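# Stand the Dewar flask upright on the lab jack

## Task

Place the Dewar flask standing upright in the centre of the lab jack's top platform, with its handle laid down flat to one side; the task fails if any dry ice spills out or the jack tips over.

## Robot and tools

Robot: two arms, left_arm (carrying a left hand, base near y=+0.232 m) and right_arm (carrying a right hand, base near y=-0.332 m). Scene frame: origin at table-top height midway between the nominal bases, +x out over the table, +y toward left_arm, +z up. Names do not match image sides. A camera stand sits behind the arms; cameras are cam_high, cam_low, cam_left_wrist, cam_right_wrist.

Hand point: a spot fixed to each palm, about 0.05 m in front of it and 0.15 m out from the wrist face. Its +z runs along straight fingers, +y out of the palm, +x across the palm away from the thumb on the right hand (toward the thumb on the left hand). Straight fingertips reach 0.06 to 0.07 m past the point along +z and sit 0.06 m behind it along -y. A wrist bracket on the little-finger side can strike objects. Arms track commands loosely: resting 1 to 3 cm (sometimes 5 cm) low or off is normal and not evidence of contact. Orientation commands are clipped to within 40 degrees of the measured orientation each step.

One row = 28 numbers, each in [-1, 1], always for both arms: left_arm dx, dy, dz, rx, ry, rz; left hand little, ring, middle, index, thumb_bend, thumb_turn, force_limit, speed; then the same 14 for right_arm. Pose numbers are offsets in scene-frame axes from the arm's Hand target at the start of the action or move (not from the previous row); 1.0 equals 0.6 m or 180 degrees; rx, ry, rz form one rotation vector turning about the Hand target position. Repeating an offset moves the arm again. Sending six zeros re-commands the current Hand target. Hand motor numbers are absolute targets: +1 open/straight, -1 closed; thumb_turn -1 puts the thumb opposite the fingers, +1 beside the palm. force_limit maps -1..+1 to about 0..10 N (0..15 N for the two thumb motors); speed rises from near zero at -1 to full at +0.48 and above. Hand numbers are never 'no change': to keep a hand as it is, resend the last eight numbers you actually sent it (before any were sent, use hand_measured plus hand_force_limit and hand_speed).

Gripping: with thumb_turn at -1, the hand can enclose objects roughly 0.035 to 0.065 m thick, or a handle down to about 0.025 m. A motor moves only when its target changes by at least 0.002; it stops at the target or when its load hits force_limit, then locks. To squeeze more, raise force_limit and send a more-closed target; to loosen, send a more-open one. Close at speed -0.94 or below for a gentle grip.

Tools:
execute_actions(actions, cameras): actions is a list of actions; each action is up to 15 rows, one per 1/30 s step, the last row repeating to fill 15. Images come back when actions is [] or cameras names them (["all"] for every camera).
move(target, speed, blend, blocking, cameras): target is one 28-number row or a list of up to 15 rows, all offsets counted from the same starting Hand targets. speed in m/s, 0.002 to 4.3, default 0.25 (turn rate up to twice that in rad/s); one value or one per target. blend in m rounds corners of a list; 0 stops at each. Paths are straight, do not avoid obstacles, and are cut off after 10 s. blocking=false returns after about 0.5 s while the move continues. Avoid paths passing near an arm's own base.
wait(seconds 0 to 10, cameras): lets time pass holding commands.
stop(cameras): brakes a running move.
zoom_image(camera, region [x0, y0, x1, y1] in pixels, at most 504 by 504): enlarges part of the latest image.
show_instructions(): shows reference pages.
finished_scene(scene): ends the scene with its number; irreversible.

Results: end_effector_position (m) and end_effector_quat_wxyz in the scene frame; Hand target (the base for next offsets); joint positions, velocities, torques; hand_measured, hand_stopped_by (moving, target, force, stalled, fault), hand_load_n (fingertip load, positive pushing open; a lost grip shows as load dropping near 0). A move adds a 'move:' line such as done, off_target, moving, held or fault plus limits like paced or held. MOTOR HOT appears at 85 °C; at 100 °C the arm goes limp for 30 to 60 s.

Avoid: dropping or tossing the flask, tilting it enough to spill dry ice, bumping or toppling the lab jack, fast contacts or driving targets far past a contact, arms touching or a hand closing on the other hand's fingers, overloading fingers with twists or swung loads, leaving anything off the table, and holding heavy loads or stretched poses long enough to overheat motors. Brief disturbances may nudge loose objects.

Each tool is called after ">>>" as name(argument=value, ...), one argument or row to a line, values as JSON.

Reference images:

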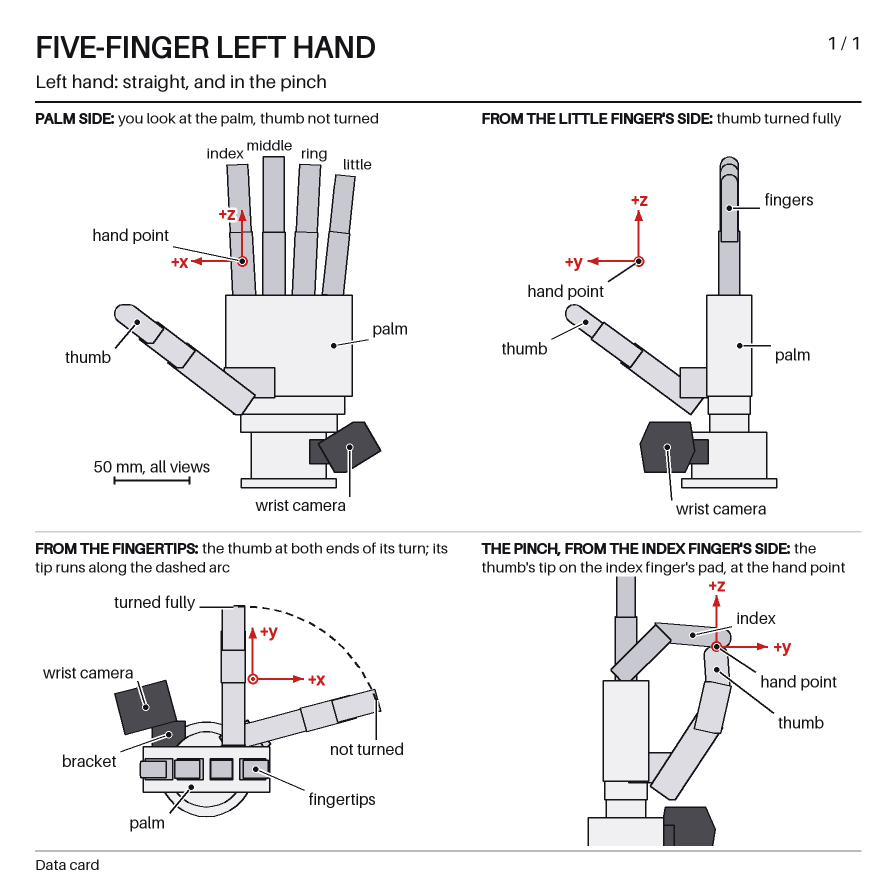

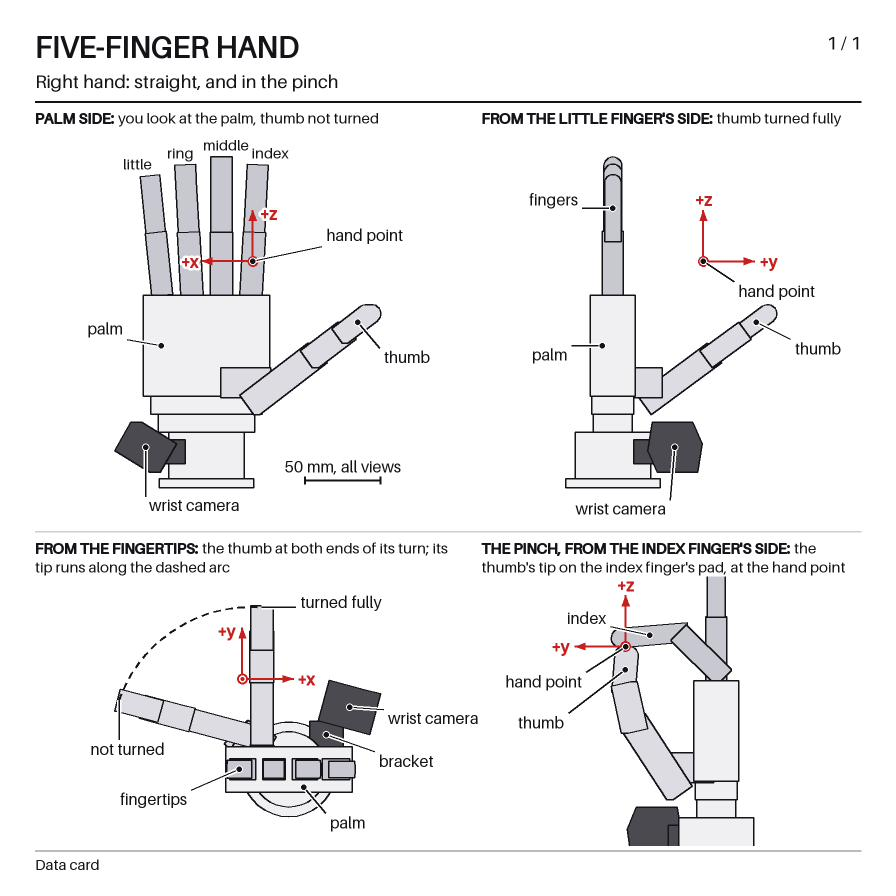

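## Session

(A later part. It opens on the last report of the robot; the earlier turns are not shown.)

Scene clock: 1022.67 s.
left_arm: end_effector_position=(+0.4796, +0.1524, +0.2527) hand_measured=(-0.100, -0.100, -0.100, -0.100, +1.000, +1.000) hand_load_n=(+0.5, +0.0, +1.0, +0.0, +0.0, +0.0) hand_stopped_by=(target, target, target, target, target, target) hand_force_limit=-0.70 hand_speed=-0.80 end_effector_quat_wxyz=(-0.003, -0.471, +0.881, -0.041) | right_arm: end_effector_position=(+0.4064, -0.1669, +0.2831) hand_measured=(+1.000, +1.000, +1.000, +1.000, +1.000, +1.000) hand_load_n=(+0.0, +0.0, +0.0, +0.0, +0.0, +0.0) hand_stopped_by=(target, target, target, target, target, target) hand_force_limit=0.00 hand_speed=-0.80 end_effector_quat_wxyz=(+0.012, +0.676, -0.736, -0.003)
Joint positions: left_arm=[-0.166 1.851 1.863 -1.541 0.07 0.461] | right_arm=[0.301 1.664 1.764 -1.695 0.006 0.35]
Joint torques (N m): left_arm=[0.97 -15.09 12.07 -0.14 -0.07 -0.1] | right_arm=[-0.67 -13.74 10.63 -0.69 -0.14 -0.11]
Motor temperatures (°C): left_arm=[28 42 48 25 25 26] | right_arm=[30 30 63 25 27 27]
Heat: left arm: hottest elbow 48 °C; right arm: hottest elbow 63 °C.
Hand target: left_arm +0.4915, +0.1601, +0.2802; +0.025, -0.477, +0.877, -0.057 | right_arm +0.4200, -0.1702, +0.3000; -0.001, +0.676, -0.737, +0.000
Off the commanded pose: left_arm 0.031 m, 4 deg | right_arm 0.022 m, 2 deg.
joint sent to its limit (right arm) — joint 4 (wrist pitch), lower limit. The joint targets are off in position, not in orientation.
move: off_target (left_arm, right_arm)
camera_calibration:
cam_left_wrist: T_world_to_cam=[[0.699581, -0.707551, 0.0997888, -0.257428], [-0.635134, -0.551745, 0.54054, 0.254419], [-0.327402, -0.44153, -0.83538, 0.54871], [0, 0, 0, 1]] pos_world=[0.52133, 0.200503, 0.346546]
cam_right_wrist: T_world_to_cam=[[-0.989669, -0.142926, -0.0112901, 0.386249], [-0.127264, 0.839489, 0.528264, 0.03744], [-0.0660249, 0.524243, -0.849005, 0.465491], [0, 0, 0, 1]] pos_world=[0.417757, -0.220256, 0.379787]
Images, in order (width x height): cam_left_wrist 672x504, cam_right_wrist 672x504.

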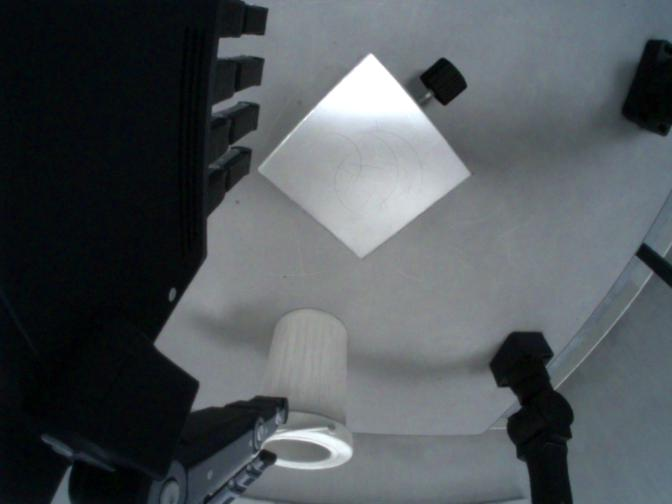

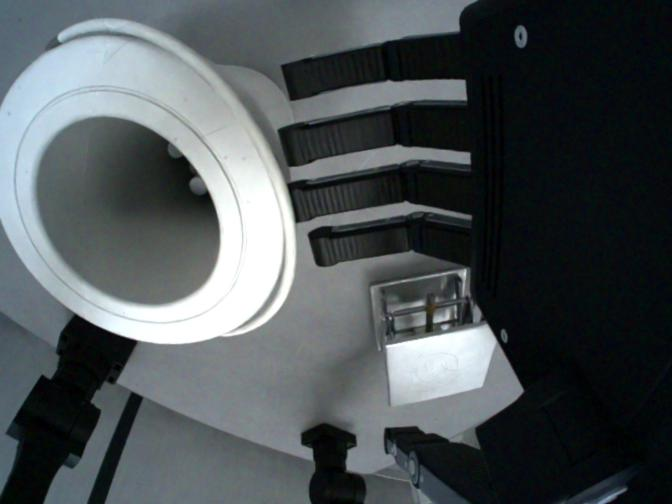

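>>> move(
  target=[-0.01,0.0065,0.02,0,0,0,-0.1,-0.1,-0.1,-0.1,1,1,-0.7,-0.8,0,0,0,0,0,0,1,1,1,1,1,1,0,-0.8],
  cameras=["cam_right_wrist","cam_left_wrist"],
  speed=0.04,
)

>>> zoom_image(
  camera="cam_right_wrist",
  region=[220, 120, 360, 300],
)

>>> zoom_image(
  camera="cam_left_wrist",
  region=[180, 300, 360, 480],
)

Scene clock: 1041.40 s.
left_arm: end_effector_position=(+0.4747, +0.1538, +0.2561) hand_measured=(-0.100, -0.100, -0.100, -0.100, +1.000, +1.000) hand_load_n=(+0.0, +0.0, +0.5, +0.0, +0.0, +0.0) hand_stopped_by=(target, target, target, target, target, target) hand_force_limit=-0.70 hand_speed=-0.80 end_effector_quat_wxyz=(-0.011, -0.472, +0.881, -0.035) | right_arm: end_effector_position=(+0.4064, -0.1669, +0.2831) hand_measured=(+1.000, +1.000, +1.000, +1.000, +1.000, +1.000) hand_load_n=(+0.0, +0.0, +0.0, +0.0, +0.0, +0.0) hand_stopped_by=(target, target, target, target, target, target) hand_force_limit=0.00 hand_speed=-0.80 end_effector_quat_wxyz=(+0.012, +0.676, -0.736, -0.003)
Joint positions: left_arm=[-0.165 1.851 1.869 -1.565 0.07 0.461] | right_arm=[0.301 1.664 1.764 -1.695 0.006 0.35]
Joint torques (N m): left_arm=[1.14 -16.56 12 -0.14 -0.08 -0.04] | right_arm=[-0.67 -13.74 10.63 -0.69 -0.14 -0.1]
Motor temperatures (°C): left_arm=[28 42 51 25 25 26] | right_arm=[30 30 64 25 27 27]
Heat: left arm: hottest elbow 51 °C; right arm: hottest elbow 64 °C.
Hand target: left_arm +0.4855, +0.1640, +0.2922; +0.025, -0.477, +0.877, -0.057 | right_arm +0.4200, -0.1702, +0.3000; -0.001, +0.676, -0.737, +0.000
Off the commanded pose: left_arm 0.039 m, 5 deg | right_arm 0.022 m, 2 deg.
joint sent to its limit (right arm) — joint 4 (wrist pitch), lower limit. The joint targets are off in position, not in orientation.
move: off_target (left_arm, right_arm)
camera_calibration:
cam_left_wrist: T_world_to_cam=[[0.702362, -0.70668, 0.0853864, -0.25112], [-0.624327, -0.553966, 0.550761, 0.242861], [-0.341911, -0.440143, -0.830284, 0.556025], [0, 0, 0, 1]] pos_world=[0.518112, 0.201805, 0.349342]
cam_right_wrist: T_world_to_cam=[[-0.989669, -0.142926, -0.0112901, 0.386249], [-0.127264, 0.839489, 0.528264, 0.03744], [-0.0660249, 0.524243, -0.849005, 0.465491], [0, 0, 0, 1]] pos_world=[0.417757, -0.220256, 0.379787]
Images, in order (width x height): cam_left_wrist 672x504, cam_right_wrist 672x504.

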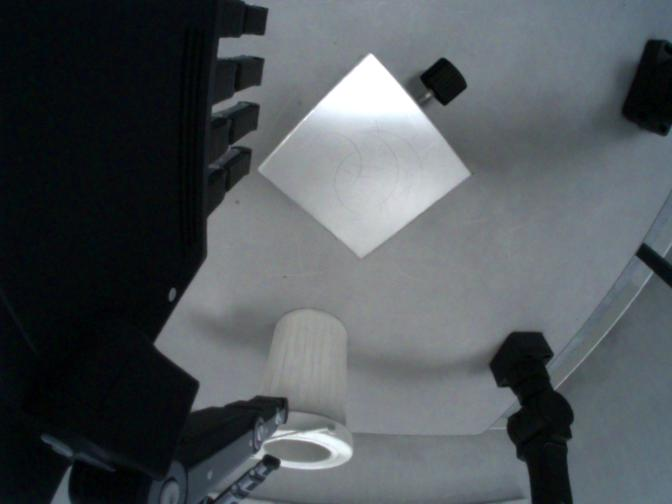

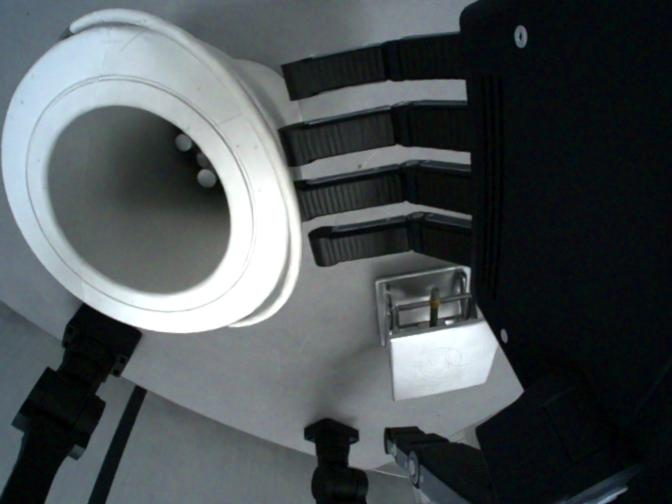

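Scaled by 2.800 from the camera's 672x504 image, which has a finer 960x720 frame.

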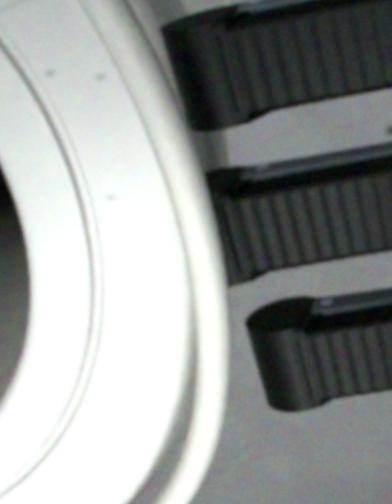

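Scaled by 2.800 from the camera's 672x504 image, which has a finer 960x720 frame.

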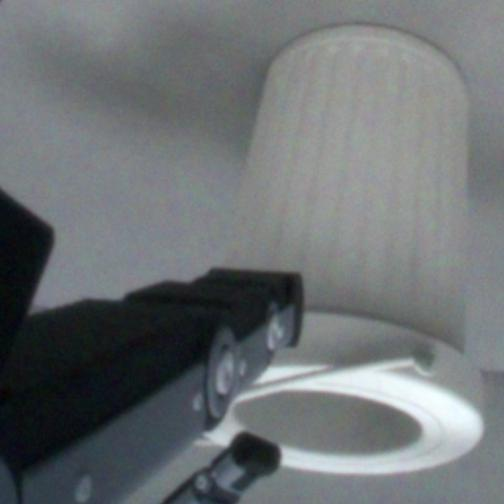

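>>> move(
  target=[-0.015,0.01,0.01,-0.03,-0.0467,0,-0.1,-0.1,-0.1,-0.1,1,1,-0.7,-0.8,0,0,0,0,0,0,1,1,1,1,1,1,0,-0.8],
  cameras=["cam_right_wrist","cam_left_wrist"],
  speed=0.04,
)

>>> zoom_image(
  camera="cam_right_wrist",
  region=[220, 120, 360, 300],
)

>>> zoom_image(
  camera="cam_left_wrist",
  region=[180, 300, 360, 480],
)

Scene clock: 1059.30 s.
left_arm: end_effector_position=(+0.4736, +0.1590, +0.2817) hand_measured=(-0.100, -0.100, -0.100, -0.100, +1.000, +1.000) hand_load_n=(+0.0, +0.0, +0.0, +0.0, +0.0, +0.0) hand_stopped_by=(target, target, target, target, target, target) hand_force_limit=-0.70 hand_speed=-0.80 end_effector_quat_wxyz=(+0.046, -0.470, +0.873, -0.120) | right_arm: end_effector_position=(+0.4064, -0.1669, +0.2831) hand_measured=(+1.000, +1.000, +1.000, +1.000, +1.000, +1.000) hand_load_n=(+0.0, +0.0, +0.0, +0.0, +0.0, +0.0) hand_stopped_by=(target, target, target, target, target, target) hand_force_limit=0.00 hand_speed=-0.80 end_effector_quat_wxyz=(+0.012, +0.676, -0.736, -0.003)
Joint positions: left_arm=[-0.128 1.702 1.745 -1.403 0.149 0.48] | right_arm=[0.301 1.664 1.764 -1.695 0.006 0.35]
Joint torques (N m): left_arm=[1.38 -14.15 8.23 0.87 0.13 0.02] | right_arm=[-0.67 -13.74 10.63 -0.69 -0.14 -0.11]
Motor temperatures (°C): left_arm=[28 43 53 25 25 26] | right_arm=[30 31 64 25 27 27]
Heat: left arm: hottest elbow 53 °C; right arm: hottest elbow 64 °C.
Hand target: left_arm +0.4765, +0.1700, +0.2982; +0.067, -0.472, +0.869, -0.133 | right_arm +0.4200, -0.1702, +0.3000; -0.001, +0.676, -0.737, +0.000
Off the commanded pose: left_arm 0.020 m, 3 deg | right_arm 0.022 m, 2 deg.
joint sent to its limit (right arm) — joint 4 (wrist pitch), lower limit. The joint targets are off in position, not in orientation.
move: off_target (left_arm, right_arm)
camera_calibration:
cam_left_wrist: T_world_to_cam=[[0.676204, -0.682955, 0.27626, -0.294015], [-0.712493, -0.510888, 0.480986, 0.285431], [-0.187354, -0.522079, -0.832065, 0.519436], [0, 0, 0, 1]] pos_world=[0.4995, 0.216211, 0.376141]
cam_right_wrist: T_world_to_cam=[[-0.989669, -0.142926, -0.0112901, 0.386249], [-0.127264, 0.839489, 0.528264, 0.03744], [-0.0660249, 0.524243, -0.849005, 0.465491], [0, 0, 0, 1]] pos_world=[0.417757, -0.220256, 0.379787]
Images, in order (width x height): cam_left_wrist 672x504, cam_right_wrist 672x504.

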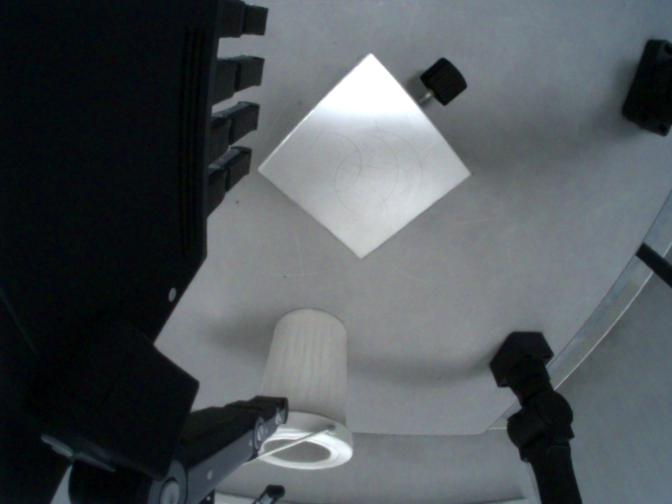

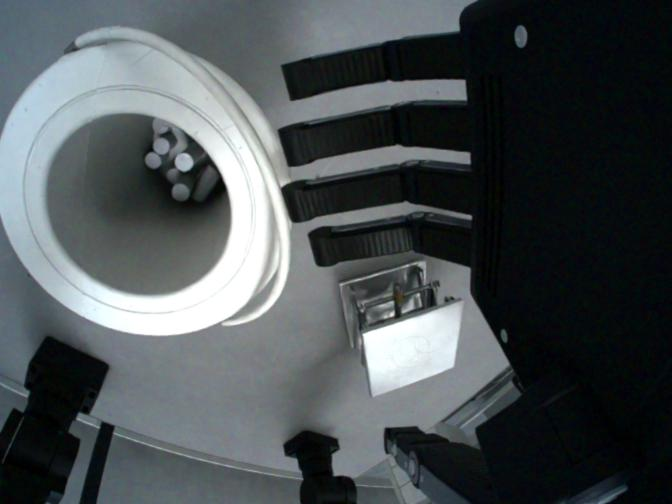

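Scaled by 2.800 from the camera's 672x504 image, which has a finer 960x720 frame.

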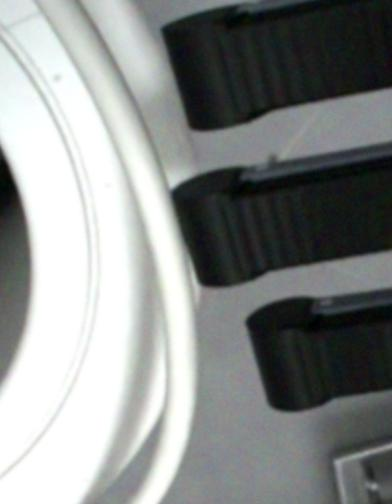

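Scaled by 2.800 from the camera's 672x504 image, which has a finer 960x720 frame.

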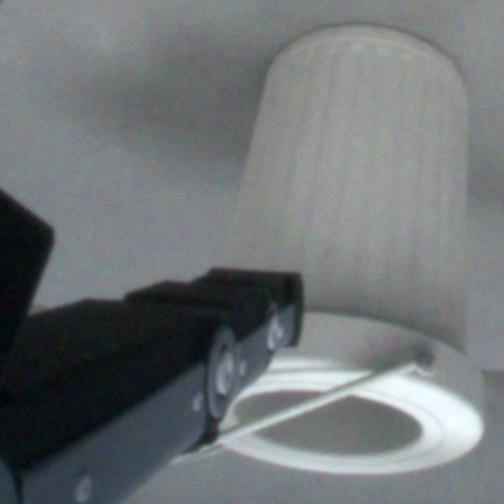

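>>> move(
  target=[-0.028,0.017,0.012,0,0,0,-0.1,-0.1,-0.1,-0.1,1,1,-0.7,-0.8,0,0,0,0,0,0,1,1,1,1,1,1,0,-0.8],
  cameras=["cam_right_wrist","cam_left_wrist"],
  speed=0.04,
)

>>> zoom_image(
  camera="cam_right_wrist",
  region=[220, 120, 360, 300],
)

>>> zoom_image(
  camera="cam_left_wrist",
  region=[180, 300, 360, 480],
)

Scene clock: 1065.47 s.
left_arm: end_effector_position=(+0.4620, +0.1656, +0.2970) hand_measured=(-0.100, -0.100, -0.100, -0.100, +1.000, +1.000) hand_load_n=(+0.0, +0.0, -0.5, +0.0, +0.0, -0.5) hand_stopped_by=(target, target, target, target, target, target) hand_force_limit=-0.70 hand_speed=-0.80 end_effector_quat_wxyz=(+0.057, -0.470, +0.871, -0.133) | right_arm: end_effector_position=(+0.4064, -0.1669, +0.2831) hand_measured=(+1.000, +1.000, +1.000, +1.000, +1.000, +1.000) hand_load_n=(+0.0, +0.0, +0.0, +0.0, +0.5, +0.0) hand_stopped_by=(target, target, target, target, target, target) hand_force_limit=0.00 hand_speed=-0.80 end_effector_quat_wxyz=(+0.012, +0.676, -0.736, -0.003)
Joint positions: left_arm=[-0.113 1.647 1.714 -1.397 0.162 0.489] | right_arm=[0.301 1.664 1.764 -1.695 0.006 0.35]
Joint torques (N m): left_arm=[1.32 -13.04 7.62 0.34 0.11 0.03] | right_arm=[-0.67 -13.74 10.63 -0.69 -0.14 -0.11]
Motor temperatures (°C): left_arm=[28 42 51 25 25 26] | right_arm=[30 31 64 25 27 27]
Heat: left arm: hottest elbow 51 °C; right arm: hottest elbow 64 °C.
Hand target: left_arm +0.4597, +0.1802, +0.3054; +0.067, -0.472, +0.869, -0.133 | right_arm +0.4200, -0.1702, +0.3000; -0.001, +0.676, -0.737, +0.000
Off the commanded pose: left_arm 0.017 m, 1 deg | right_arm 0.022 m, 2 deg.
joint sent to its limit (right arm) — joint 4 (wrist pitch), lower limit. The joint targets are off in position, not in orientation.
move: off_target (left_arm, right_arm)
camera_calibration:
cam_left_wrist: T_world_to_cam=[[0.669426, -0.676628, 0.306665, -0.29284], [-0.725508, -0.50672, 0.465697, 0.28298], [-0.159711, -0.534237, -0.83011, 0.522148], [0, 0, 0, 1]] pos_world=[0.484732, 0.224199, 0.391461]
cam_right_wrist: T_world_to_cam=[[-0.989669, -0.142926, -0.0112901, 0.386249], [-0.127264, 0.839489, 0.528264, 0.03744], [-0.0660249, 0.524243, -0.849005, 0.465491], [0, 0, 0, 1]] pos_world=[0.417757, -0.220256, 0.379787]
Images, in order (width x height): cam_left_wrist 672x504, cam_right_wrist 672x504.

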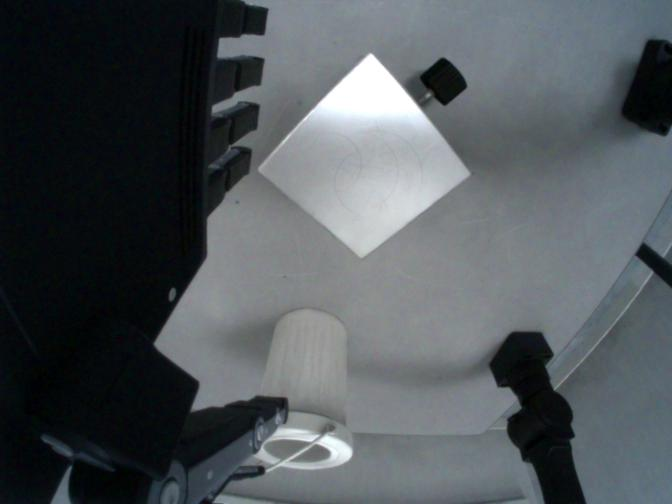

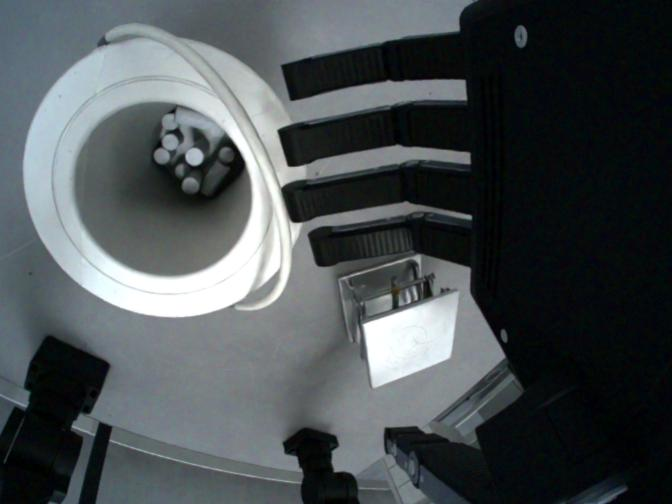

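Scaled by 2.800 from the camera's 672x504 image, which has a finer 960x720 frame.

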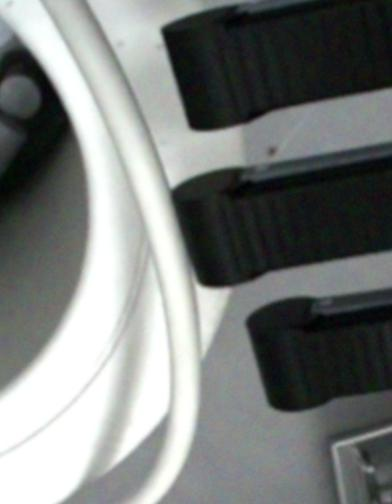

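Scaled by 2.800 from the camera's 672x504 image, which has a finer 960x720 frame.

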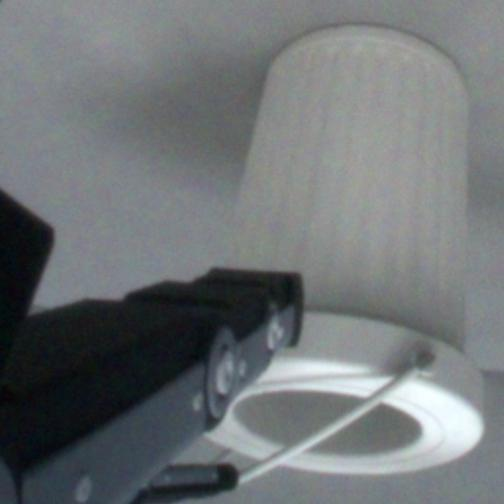

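>>> move(
  target=[-0.022,0.014,-0.004,0,0,0,-0.1,-0.1,-0.1,-0.1,1,1,-0.7,-0.8,0,0,0,0,0,0,1,1,1,1,1,1,0,-0.8],
  cameras=["cam_right_wrist","cam_left_wrist"],
  speed=0.04,
)

>>> zoom_image(
  camera="cam_right_wrist",
  region=[220, 120, 360, 300],
)

>>> zoom_image(
  camera="cam_left_wrist",
  region=[180, 300, 360, 480],
)

Scene clock: 1093.60 s.
left_arm: end_effector_position=(+0.4438, +0.1808, +0.2833) hand_measured=(-0.100, -0.100, -0.100, -0.100, +1.000, +1.000) hand_load_n=(+0.0, +0.0, +0.0, +0.5, +0.0, +0.0) hand_stopped_by=(target, target, target, target, target, target) hand_force_limit=-0.70 hand_speed=-0.80 end_effector_quat_wxyz=(+0.045, -0.475, +0.871, -0.116) | right_arm: end_effector_position=(+0.4064, -0.1669, +0.2831) hand_measured=(+1.000, +1.000, +1.000, +1.000, +1.000, +1.000) hand_load_n=(+0.0, +0.0, +0.0, +0.0, +0.0, +0.0) hand_stopped_by=(target, target, target, target, target, target) hand_force_limit=0.00 hand_speed=-0.80 end_effector_quat_wxyz=(+0.012, +0.676, -0.736, -0.003)
Joint positions: left_arm=[-0.091 1.622 1.648 -1.397 0.15 0.507] | right_arm=[0.301 1.664 1.764 -1.695 0.006 0.35]
Joint torques (N m): left_arm=[0.62 -13.33 8.76 0.76 0.2 0.01] | right_arm=[-0.73 -13.74 10.63 -0.69 -0.14 -0.11]
Motor temperatures (°C): left_arm=[28 40 47 25 25 26] | right_arm=[30 31 64 25 27 27]
Heat: left arm: hottest elbow 47 °C; right arm: hottest elbow 64 °C.
Hand target: left_arm +0.4465, +0.1886, +0.3030; +0.067, -0.472, +0.869, -0.133 | right_arm +0.4200, -0.1702, +0.3000; -0.001, +0.676, -0.737, +0.000
Off the commanded pose: left_arm 0.021 m, 3 deg | right_arm 0.022 m, 2 deg.
joint sent to its limit (right arm) — joint 4 (wrist pitch), lower limit. The joint targets are off in position, not in orientation.
move: off_target (left_arm, right_arm)
camera_calibration:
cam_left_wrist: T_world_to_cam=[[0.684541, -0.677567, 0.268899, -0.261992], [-0.704436, -0.51995, 0.483137, 0.272104], [-0.187544, -0.520149, -0.83323, 0.526685], [0, 0, 0, 1]] pos_world=[0.469801, 0.237918, 0.377836]
cam_right_wrist: T_world_to_cam=[[-0.989669, -0.142926, -0.0112901, 0.386249], [-0.127264, 0.839489, 0.528264, 0.03744], [-0.0660249, 0.524243, -0.849005, 0.465491], [0, 0, 0, 1]] pos_world=[0.417757, -0.220256, 0.379787]
Images, in order (width x height): cam_left_wrist 672x504, cam_right_wrist 672x504.

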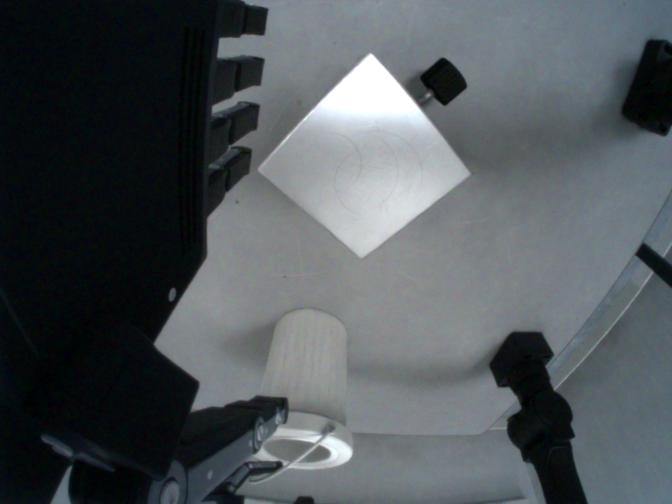

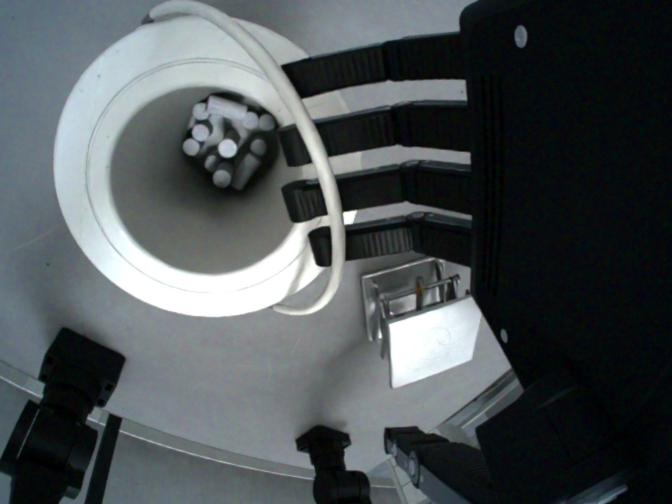

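Scaled by 2.800 from the camera's 672x504 image, which has a finer 960x720 frame.

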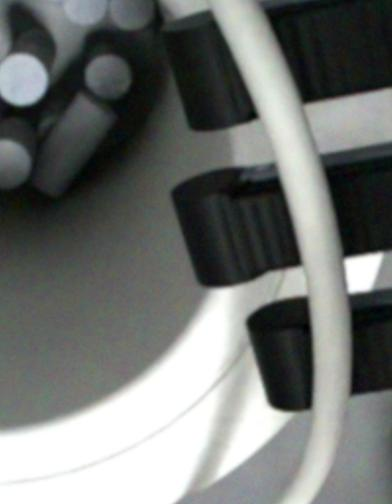

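Scaled by 2.800 from the camera's 672x504 image, which has a finer 960x720 frame.

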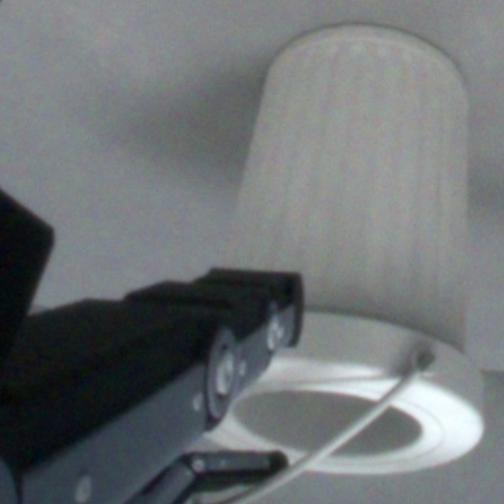

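>>> move(
  target=[0,0,0,0,0,0,-0.1,-0.5,-0.5,-0.5,1,1,-0.5,-0.8,0,0,0,0,0,0,1,1,1,1,1,1,0,-0.8],
  cameras=["cam_right_wrist","cam_left_wrist"],
  speed=0.04,
)

>>> zoom_image(
  camera="cam_right_wrist",
  region=[220, 20, 400, 300],
)

>>> zoom_image(
  camera="cam_left_wrist",
  region=[180, 320, 360, 500],
)

Scene clock: 1109.47 s.
left_arm: end_effector_position=(+0.4436, +0.1836, +0.2833) hand_measured=(-0.100, -0.500, -0.500, -0.500, +1.000, +1.000) hand_load_n=(+0.0, +0.0, +0.5, +0.0, +0.0, +0.0) hand_stopped_by=(target, target, target, target, target, target) hand_force_limit=-0.50 hand_speed=-0.80 end_effector_quat_wxyz=(+0.046, -0.473, +0.872, -0.116) | right_arm: end_effector_position=(+0.4064, -0.1669, +0.2831) hand_measured=(+1.000, +1.000, +1.000, +1.000, +1.000, +1.000) hand_load_n=(+0.0, -0.5, +0.0, +0.0, +0.0, +0.0) hand_stopped_by=(target, target, target, target, target, target) hand_force_limit=0.00 hand_speed=-0.80 end_effector_quat_wxyz=(+0.012, +0.676, -0.736, -0.003)
Joint positions: left_arm=[-0.086 1.621 1.647 -1.397 0.15 0.516] | right_arm=[0.301 1.664 1.764 -1.695 0.006 0.35]
Joint torques (N m): left_arm=[0.97 -13.51 8.96 0.79 0.18 0] | right_arm=[-0.73 -13.74 10.63 -0.69 -0.14 -0.11]
Motor temperatures (°C): left_arm=[28 41 46 25 25 26] | right_arm=[30 31 65 25 27 27]
Heat: left arm: hottest elbow 46 °C; right arm: hottest elbow 65 °C.
Hand target: left_arm +0.4465, +0.1886, +0.3030; +0.067, -0.472, +0.869, -0.133 | right_arm +0.4200, -0.1702, +0.3000; -0.001, +0.676, -0.737, +0.000
Off the commanded pose: left_arm 0.020 m, 3 deg | right_arm 0.022 m, 2 deg.
joint sent to its limit (right arm) — joint 4 (wrist pitch), lower limit. The joint targets are off in position, not in orientation.
move: off_target (left_arm, right_arm)
camera_calibration:
cam_left_wrist: T_world_to_cam=[[0.681236, -0.680944, 0.268762, -0.257866], [-0.707376, -0.517758, 0.481192, 0.274825], [-0.188511, -0.517921, -0.834399, 0.528494], [0, 0, 0, 1]] pos_world=[0.469699, 0.240419, 0.378035]
cam_right_wrist: T_world_to_cam=[[-0.989669, -0.142926, -0.0112901, 0.386249], [-0.127264, 0.839489, 0.528264, 0.03744], [-0.0660249, 0.524243, -0.849005, 0.465491], [0, 0, 0, 1]] pos_world=[0.417757, -0.220256, 0.379787]
Images, in order (width x height): cam_left_wrist 672x504, cam_right_wrist 672x504.

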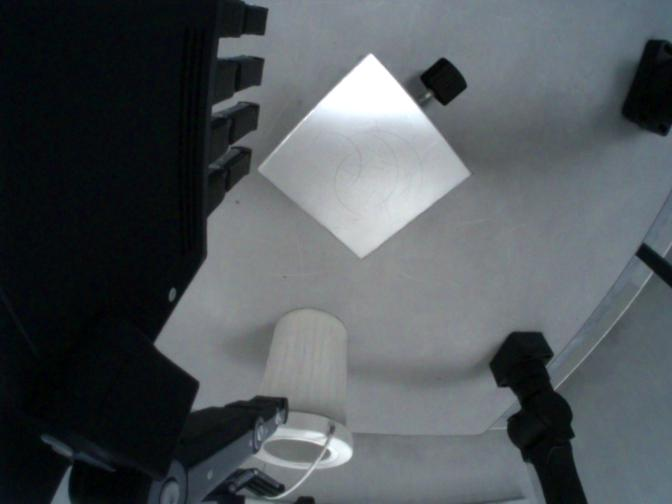

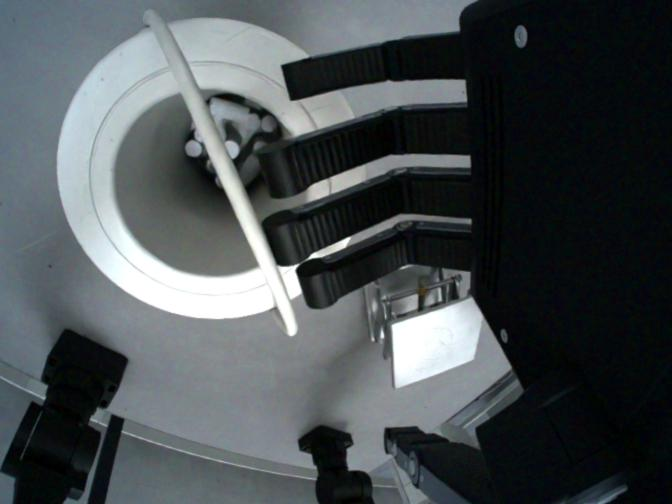

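Scaled by 1.800 from the camera's 672x504 image, which has a finer 960x720 frame.

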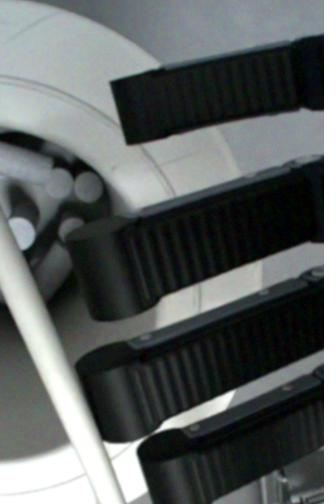

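Scaled by 2.800 from the camera's 672x504 image, which has a finer 960x720 frame.

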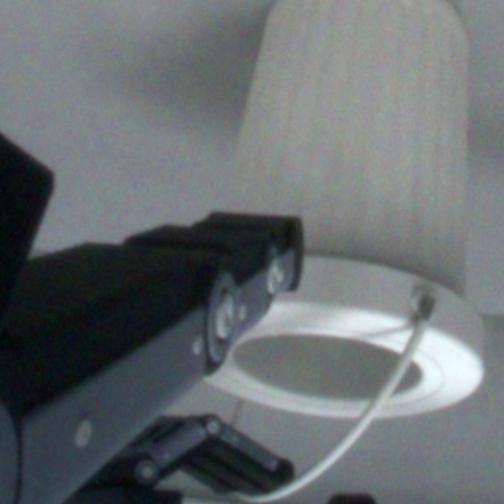

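>>> move(
  target=[0,0,-0.035,0,0,0,-0.1,-0.5,-0.5,-0.5,1,1,-0.5,-0.8,0,0,0,0,0,0,1,1,1,1,1,1,0,-0.8],
  cameras=["cam_right_wrist"],
  speed=0.03,
)

>>> zoom_image(
  camera="cam_right_wrist",
  region=[220, 20, 400, 300],
)

Scene clock: 1131.77 s.
left_arm: end_effector_position=(+0.4403, +0.1838, +0.2644) hand_measured=(-0.100, -0.500, -0.500, -0.500, +1.000, +1.000) hand_load_n=(+0.0, +0.0, +0.0, +0.0, +0.0, +0.0) hand_stopped_by=(target, target, target, target, target, target) hand_force_limit=-0.50 hand_speed=-0.80 end_effector_quat_wxyz=(+0.043, -0.473, +0.873, -0.114) | right_arm: end_effector_position=(+0.4064, -0.1669, +0.2831) hand_measured=(+1.000, +1.000, +1.000, +1.000, +1.000, +1.000) hand_load_n=(+0.0, +0.0, +0.0, +0.0, +0.0, +0.0) hand_stopped_by=(target, target, target, target, target, target) hand_force_limit=0.00 hand_speed=-0.80 end_effector_quat_wxyz=(+0.012, +0.676, -0.736, -0.003)
Joint positions: left_arm=[-0.086 1.618 1.593 -1.354 0.15 0.516] | right_arm=[0.301 1.664 1.764 -1.695 0.006 0.35]
Joint torques (N m): left_arm=[0.91 -13.22 8.55 1.26 0.19 0.01] | right_arm=[-0.67 -13.74 10.63 -0.68 -0.14 -0.11]
Motor temperatures (°C): left_arm=[28 39 46 25 25 26] | right_arm=[30 31 65 25 27 27]
Heat: left arm: hottest elbow 46 °C; right arm: hottest elbow 65 °C.
Hand target: left_arm +0.4465, +0.1886, +0.2820; +0.067, -0.472, +0.869, -0.133 | right_arm +0.4200, -0.1702, +0.3000; -0.001, +0.676, -0.737, +0.000
Off the commanded pose: left_arm 0.019 m, 4 deg | right_arm 0.022 m, 2 deg.
joint sent to its limit (right arm) — joint 4 (wrist pitch), lower limit. The joint targets are off in position, not in orientation.
move: off_target (left_arm, right_arm)
camera_calibration:
cam_right_wrist: T_world_to_cam=[[-0.989669, -0.142926, -0.0112901, 0.386249], [-0.127264, 0.839489, 0.528264, 0.03744], [-0.0660249, 0.524243, -0.849005, 0.465491], [0, 0, 0, 1]] pos_world=[0.417757, -0.220256, 0.379787]
Images, in order (width x height): cam_right_wrist 672x504.

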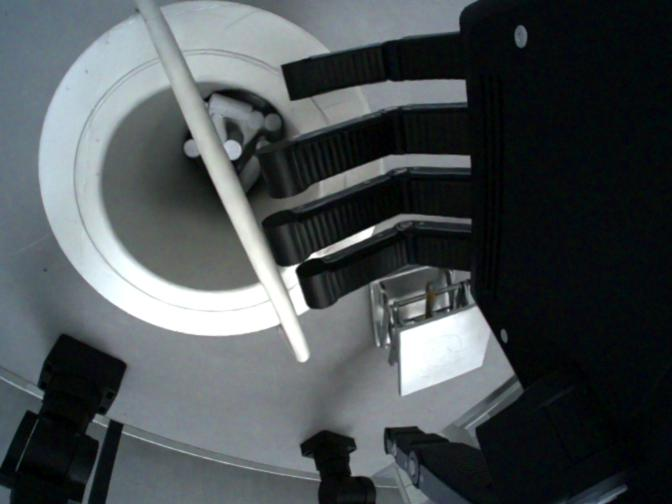

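Scaled by 1.800 from the camera's 672x504 image, which has a finer 960x720 frame.

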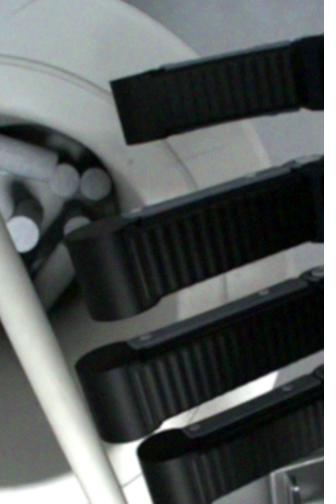

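>>> move(
  target=[-0.049,0.032,0.01,0,0,0,-0.1,-0.5,-0.5,-0.5,1,1,-0.5,-0.8,0,0,0,0,0,0,1,1,1,1,1,1,0,-0.8],
  cameras=["cam_right_wrist","cam_left_wrist","cam_low"],
  speed=0.04,
)

>>> zoom_image(
  camera="cam_low",
  region=[250, 170, 450, 390],
)

>>> zoom_image(
  camera="cam_left_wrist",
  region=[180, 320, 360, 500],
)

Scene clock: 1153.50 s.
left_arm: end_effector_position=(+0.4138, +0.2006, +0.2728) hand_measured=(-0.100, -0.500, -0.500, -0.500, +1.000, +1.000) hand_load_n=(+0.0, +0.0, +0.0, +0.0, +0.0, +0.0) hand_stopped_by=(target, target, target, target, target, target) hand_force_limit=-0.50 hand_speed=-0.80 end_effector_quat_wxyz=(+0.047, -0.477, +0.870, -0.118) | right_arm: end_effector_position=(+0.4064, -0.1669, +0.2831) hand_measured=(+1.000, +1.000, +1.000, +1.000, +1.000, +1.000) hand_load_n=(+0.0, +0.0, +0.0, +0.0, +0.0, +0.0) hand_stopped_by=(target, target, target, target, target, target) hand_force_limit=0.00 hand_speed=-0.80 end_effector_quat_wxyz=(+0.012, +0.676, -0.736, -0.003)
Joint positions: left_arm=[-0.051 1.538 1.521 -1.354 0.159 0.541] | right_arm=[0.301 1.664 1.764 -1.695 0.006 0.35]
Joint torques (N m): left_arm=[1.03 -11.99 8.55 0.85 0.24 0.04] | right_arm=[-0.73 -13.74 10.63 -0.69 -0.14 -0.11]
Motor temperatures (°C): left_arm=[28 40 46 25 25 26] | right_arm=[30 31 65 25 27 27]
Heat: left arm: hottest elbow 46 °C; right arm: hottest elbow 65 °C.
Hand target: left_arm +0.4171, +0.2078, +0.2880; +0.067, -0.472, +0.869, -0.133 | right_arm +0.4200, -0.1702, +0.3000; -0.001, +0.676, -0.737, +0.000
Off the commanded pose: left_arm 0.017 m, 3 deg | right_arm 0.022 m, 2 deg.
joint sent to its limit (right arm) — joint 4 (wrist pitch), lower limit. The joint targets are off in position, not in orientation.
move: off_target (left_arm, right_arm)
camera_calibration:
cam_left_wrist: T_world_to_cam=[[0.686814, -0.673151, 0.274143, -0.228469], [-0.704062, -0.522488, 0.48094, 0.267285], [-0.180509, -0.52333, -0.832792, 0.520243], [0, 0, 0, 1]] pos_world=[0.439009, 0.258117, 0.367339]
cam_right_wrist: T_world_to_cam=[[-0.989669, -0.142926, -0.0112901, 0.386249], [-0.127264, 0.839489, 0.528264, 0.03744], [-0.0660249, 0.524243, -0.849005, 0.465491], [0, 0, 0, 1]] pos_world=[0.417757, -0.220256, 0.379787]
Images, in order (width x height): cam_low 896x504, cam_left_wrist 672x504, cam_right_wrist 672x504.

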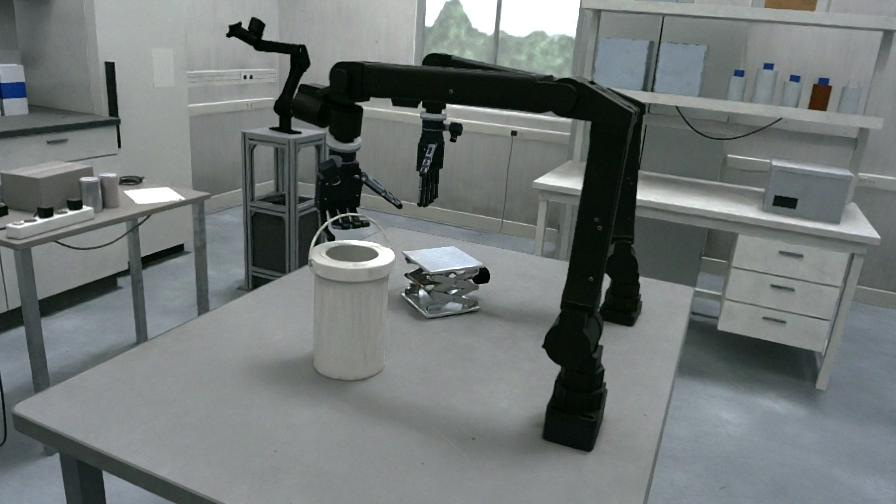

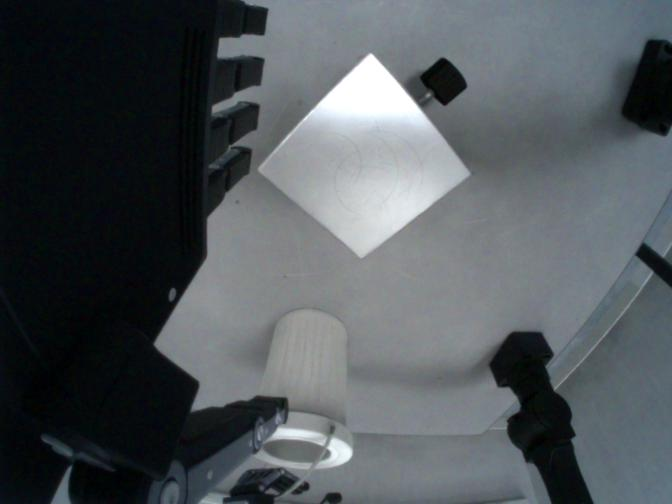

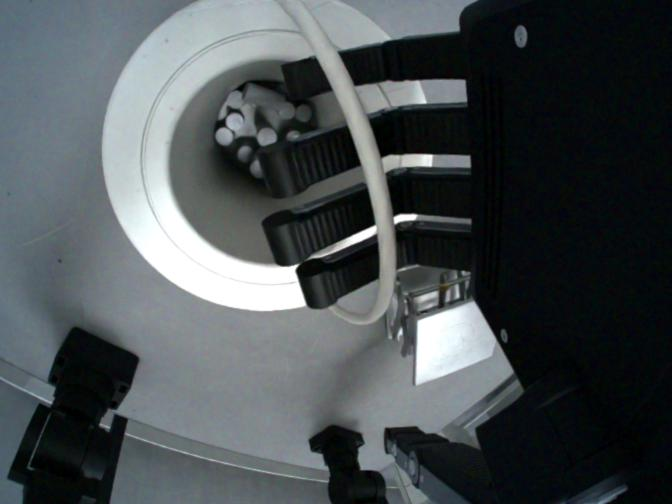

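Scaled by 2.291 from the camera's 896x504 image, which has a finer 1280x720 frame.

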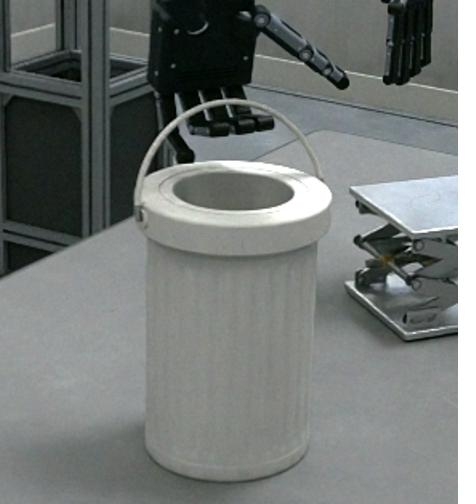

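Scaled by 2.800 from the camera's 672x504 image, which has a finer 960x720 frame.

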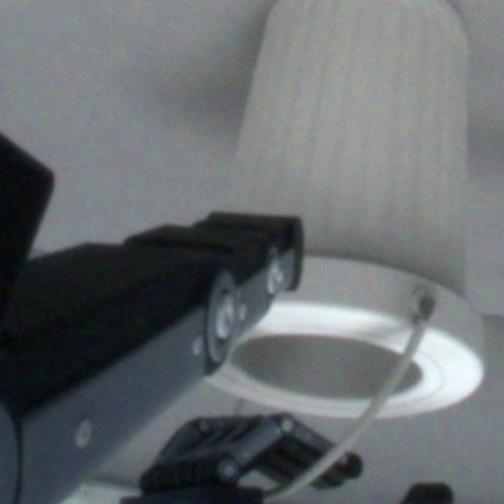

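>>> move(
  target=[0,0,0,0,0,0,-0.85,-0.85,-0.85,-0.85,1,1,-0.4,-0.8,0,0,0,0,0,0,1,1,1,1,1,1,0,-0.8],
  cameras=["cam_right_wrist","cam_left_wrist","cam_low"],
  speed=0.04,
)

>>> zoom_image(
  camera="cam_low",
  region=[250, 170, 450, 390],
)

>>> zoom_image(
  camera="cam_left_wrist",
  region=[180, 320, 360, 500],
)

Scene clock: 1166.97 s.
left_arm: end_effector_position=(+0.4095, +0.2063, +0.2668) hand_measured=(-0.850, -0.850, -0.850, -0.850, +1.000, +1.000) hand_load_n=(+2.0, +0.0, +0.0, +0.0, +0.0, +0.0) hand_stopped_by=(target, target, target, target, target, target) hand_force_limit=-0.40 hand_speed=-0.80 end_effector_quat_wxyz=(+0.039, -0.482, +0.867, -0.117) | right_arm: end_effector_position=(+0.4064, -0.1669, +0.2831) hand_measured=(+1.000, +1.000, +1.000, +1.000, +1.000, +1.000) hand_load_n=(+0.0, +0.0, +0.0, +0.0, +0.0, +0.0) hand_stopped_by=(target, target, target, target, target, target) hand_force_limit=0.00 hand_speed=-0.80 end_effector_quat_wxyz=(+0.012, +0.676, -0.736, -0.003)
Joint positions: left_arm=[-0.036 1.538 1.504 -1.354 0.167 0.545] | right_arm=[0.301 1.664 1.764 -1.695 0.006 0.35]
Joint torques (N m): left_arm=[1.03 -11.99 9.96 0.73 0.14 -0.01] | right_arm=[-0.67 -13.8 10.63 -0.69 -0.14 -0.11]
Motor temperatures (°C): left_arm=[28 40 46 25 25 26] | right_arm=[30 31 66 25 27 27]
Heat: left arm: hottest elbow 46 °C; right arm: hottest elbow 66 °C.
Hand target: left_arm +0.4171, +0.2078, +0.2880; +0.067, -0.472, +0.869, -0.133 | right_arm +0.4200, -0.1702, +0.3000; -0.001, +0.676, -0.737, +0.000
Off the commanded pose: left_arm 0.023 m, 4 deg | right_arm 0.022 m, 2 deg.
joint sent to its limit (right arm) — joint 4 (wrist pitch), lower limit. The joint targets are off in position, not in orientation.
move: off_target (left_arm, right_arm)
camera_calibration:
cam_left_wrist: T_world_to_cam=[[0.697474, -0.664864, 0.267369, -0.224284], [-0.691263, -0.525867, 0.4956, 0.261583], [-0.188906, -0.53049, -0.826374, 0.520603], [0, 0, 0, 1]] pos_world=[0.4356, 0.264614, 0.360539]
cam_right_wrist: T_world_to_cam=[[-0.989669, -0.142926, -0.0112901, 0.386249], [-0.127264, 0.839489, 0.528264, 0.03744], [-0.0660249, 0.524243, -0.849005, 0.465491], [0, 0, 0, 1]] pos_world=[0.417757, -0.220256, 0.379787]
Images, in order (width x height): cam_low 896x504, cam_left_wrist 672x504, cam_right_wrist 672x504.

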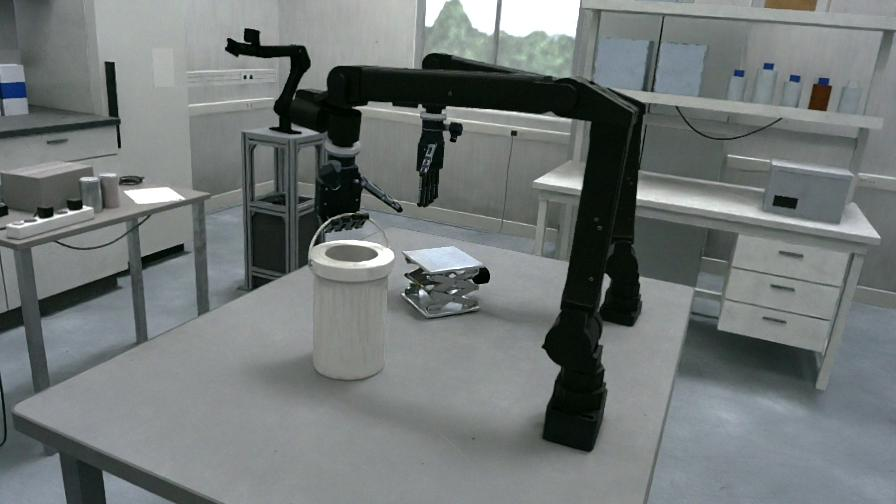

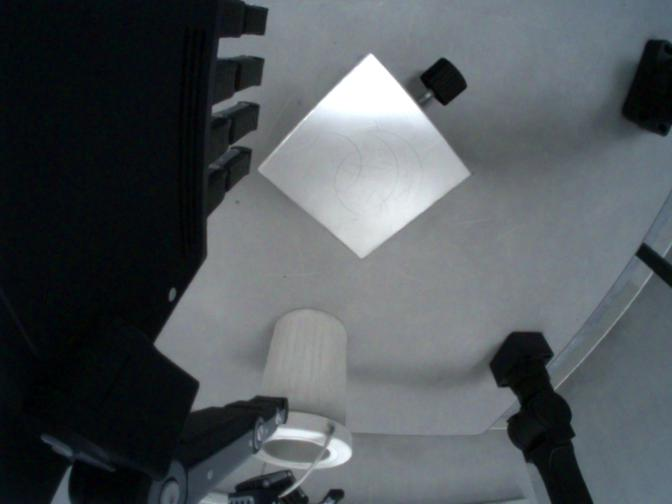

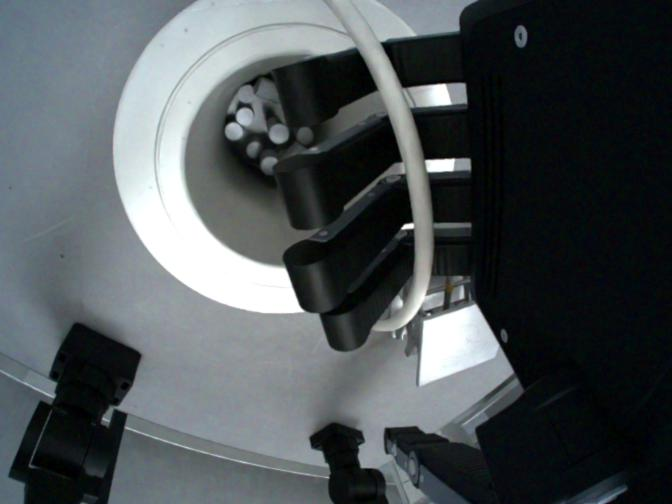

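Scaled by 2.291 from the camera's 896x504 image, which has a finer 1280x720 frame.

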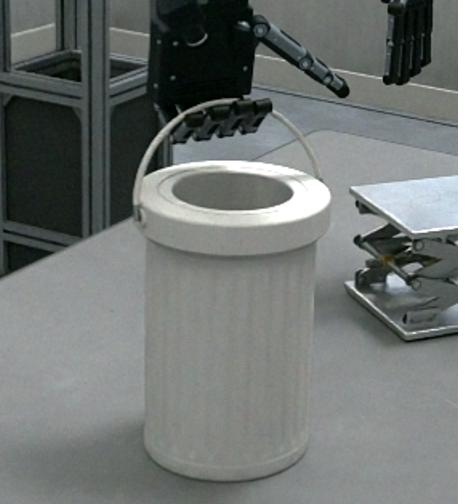

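Scaled by 2.800 from the camera's 672x504 image, which has a finer 960x720 frame.

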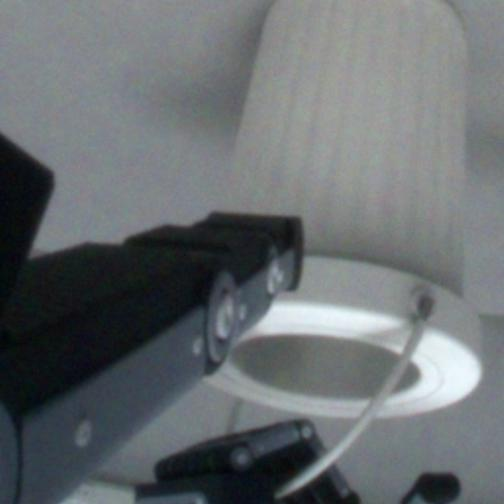

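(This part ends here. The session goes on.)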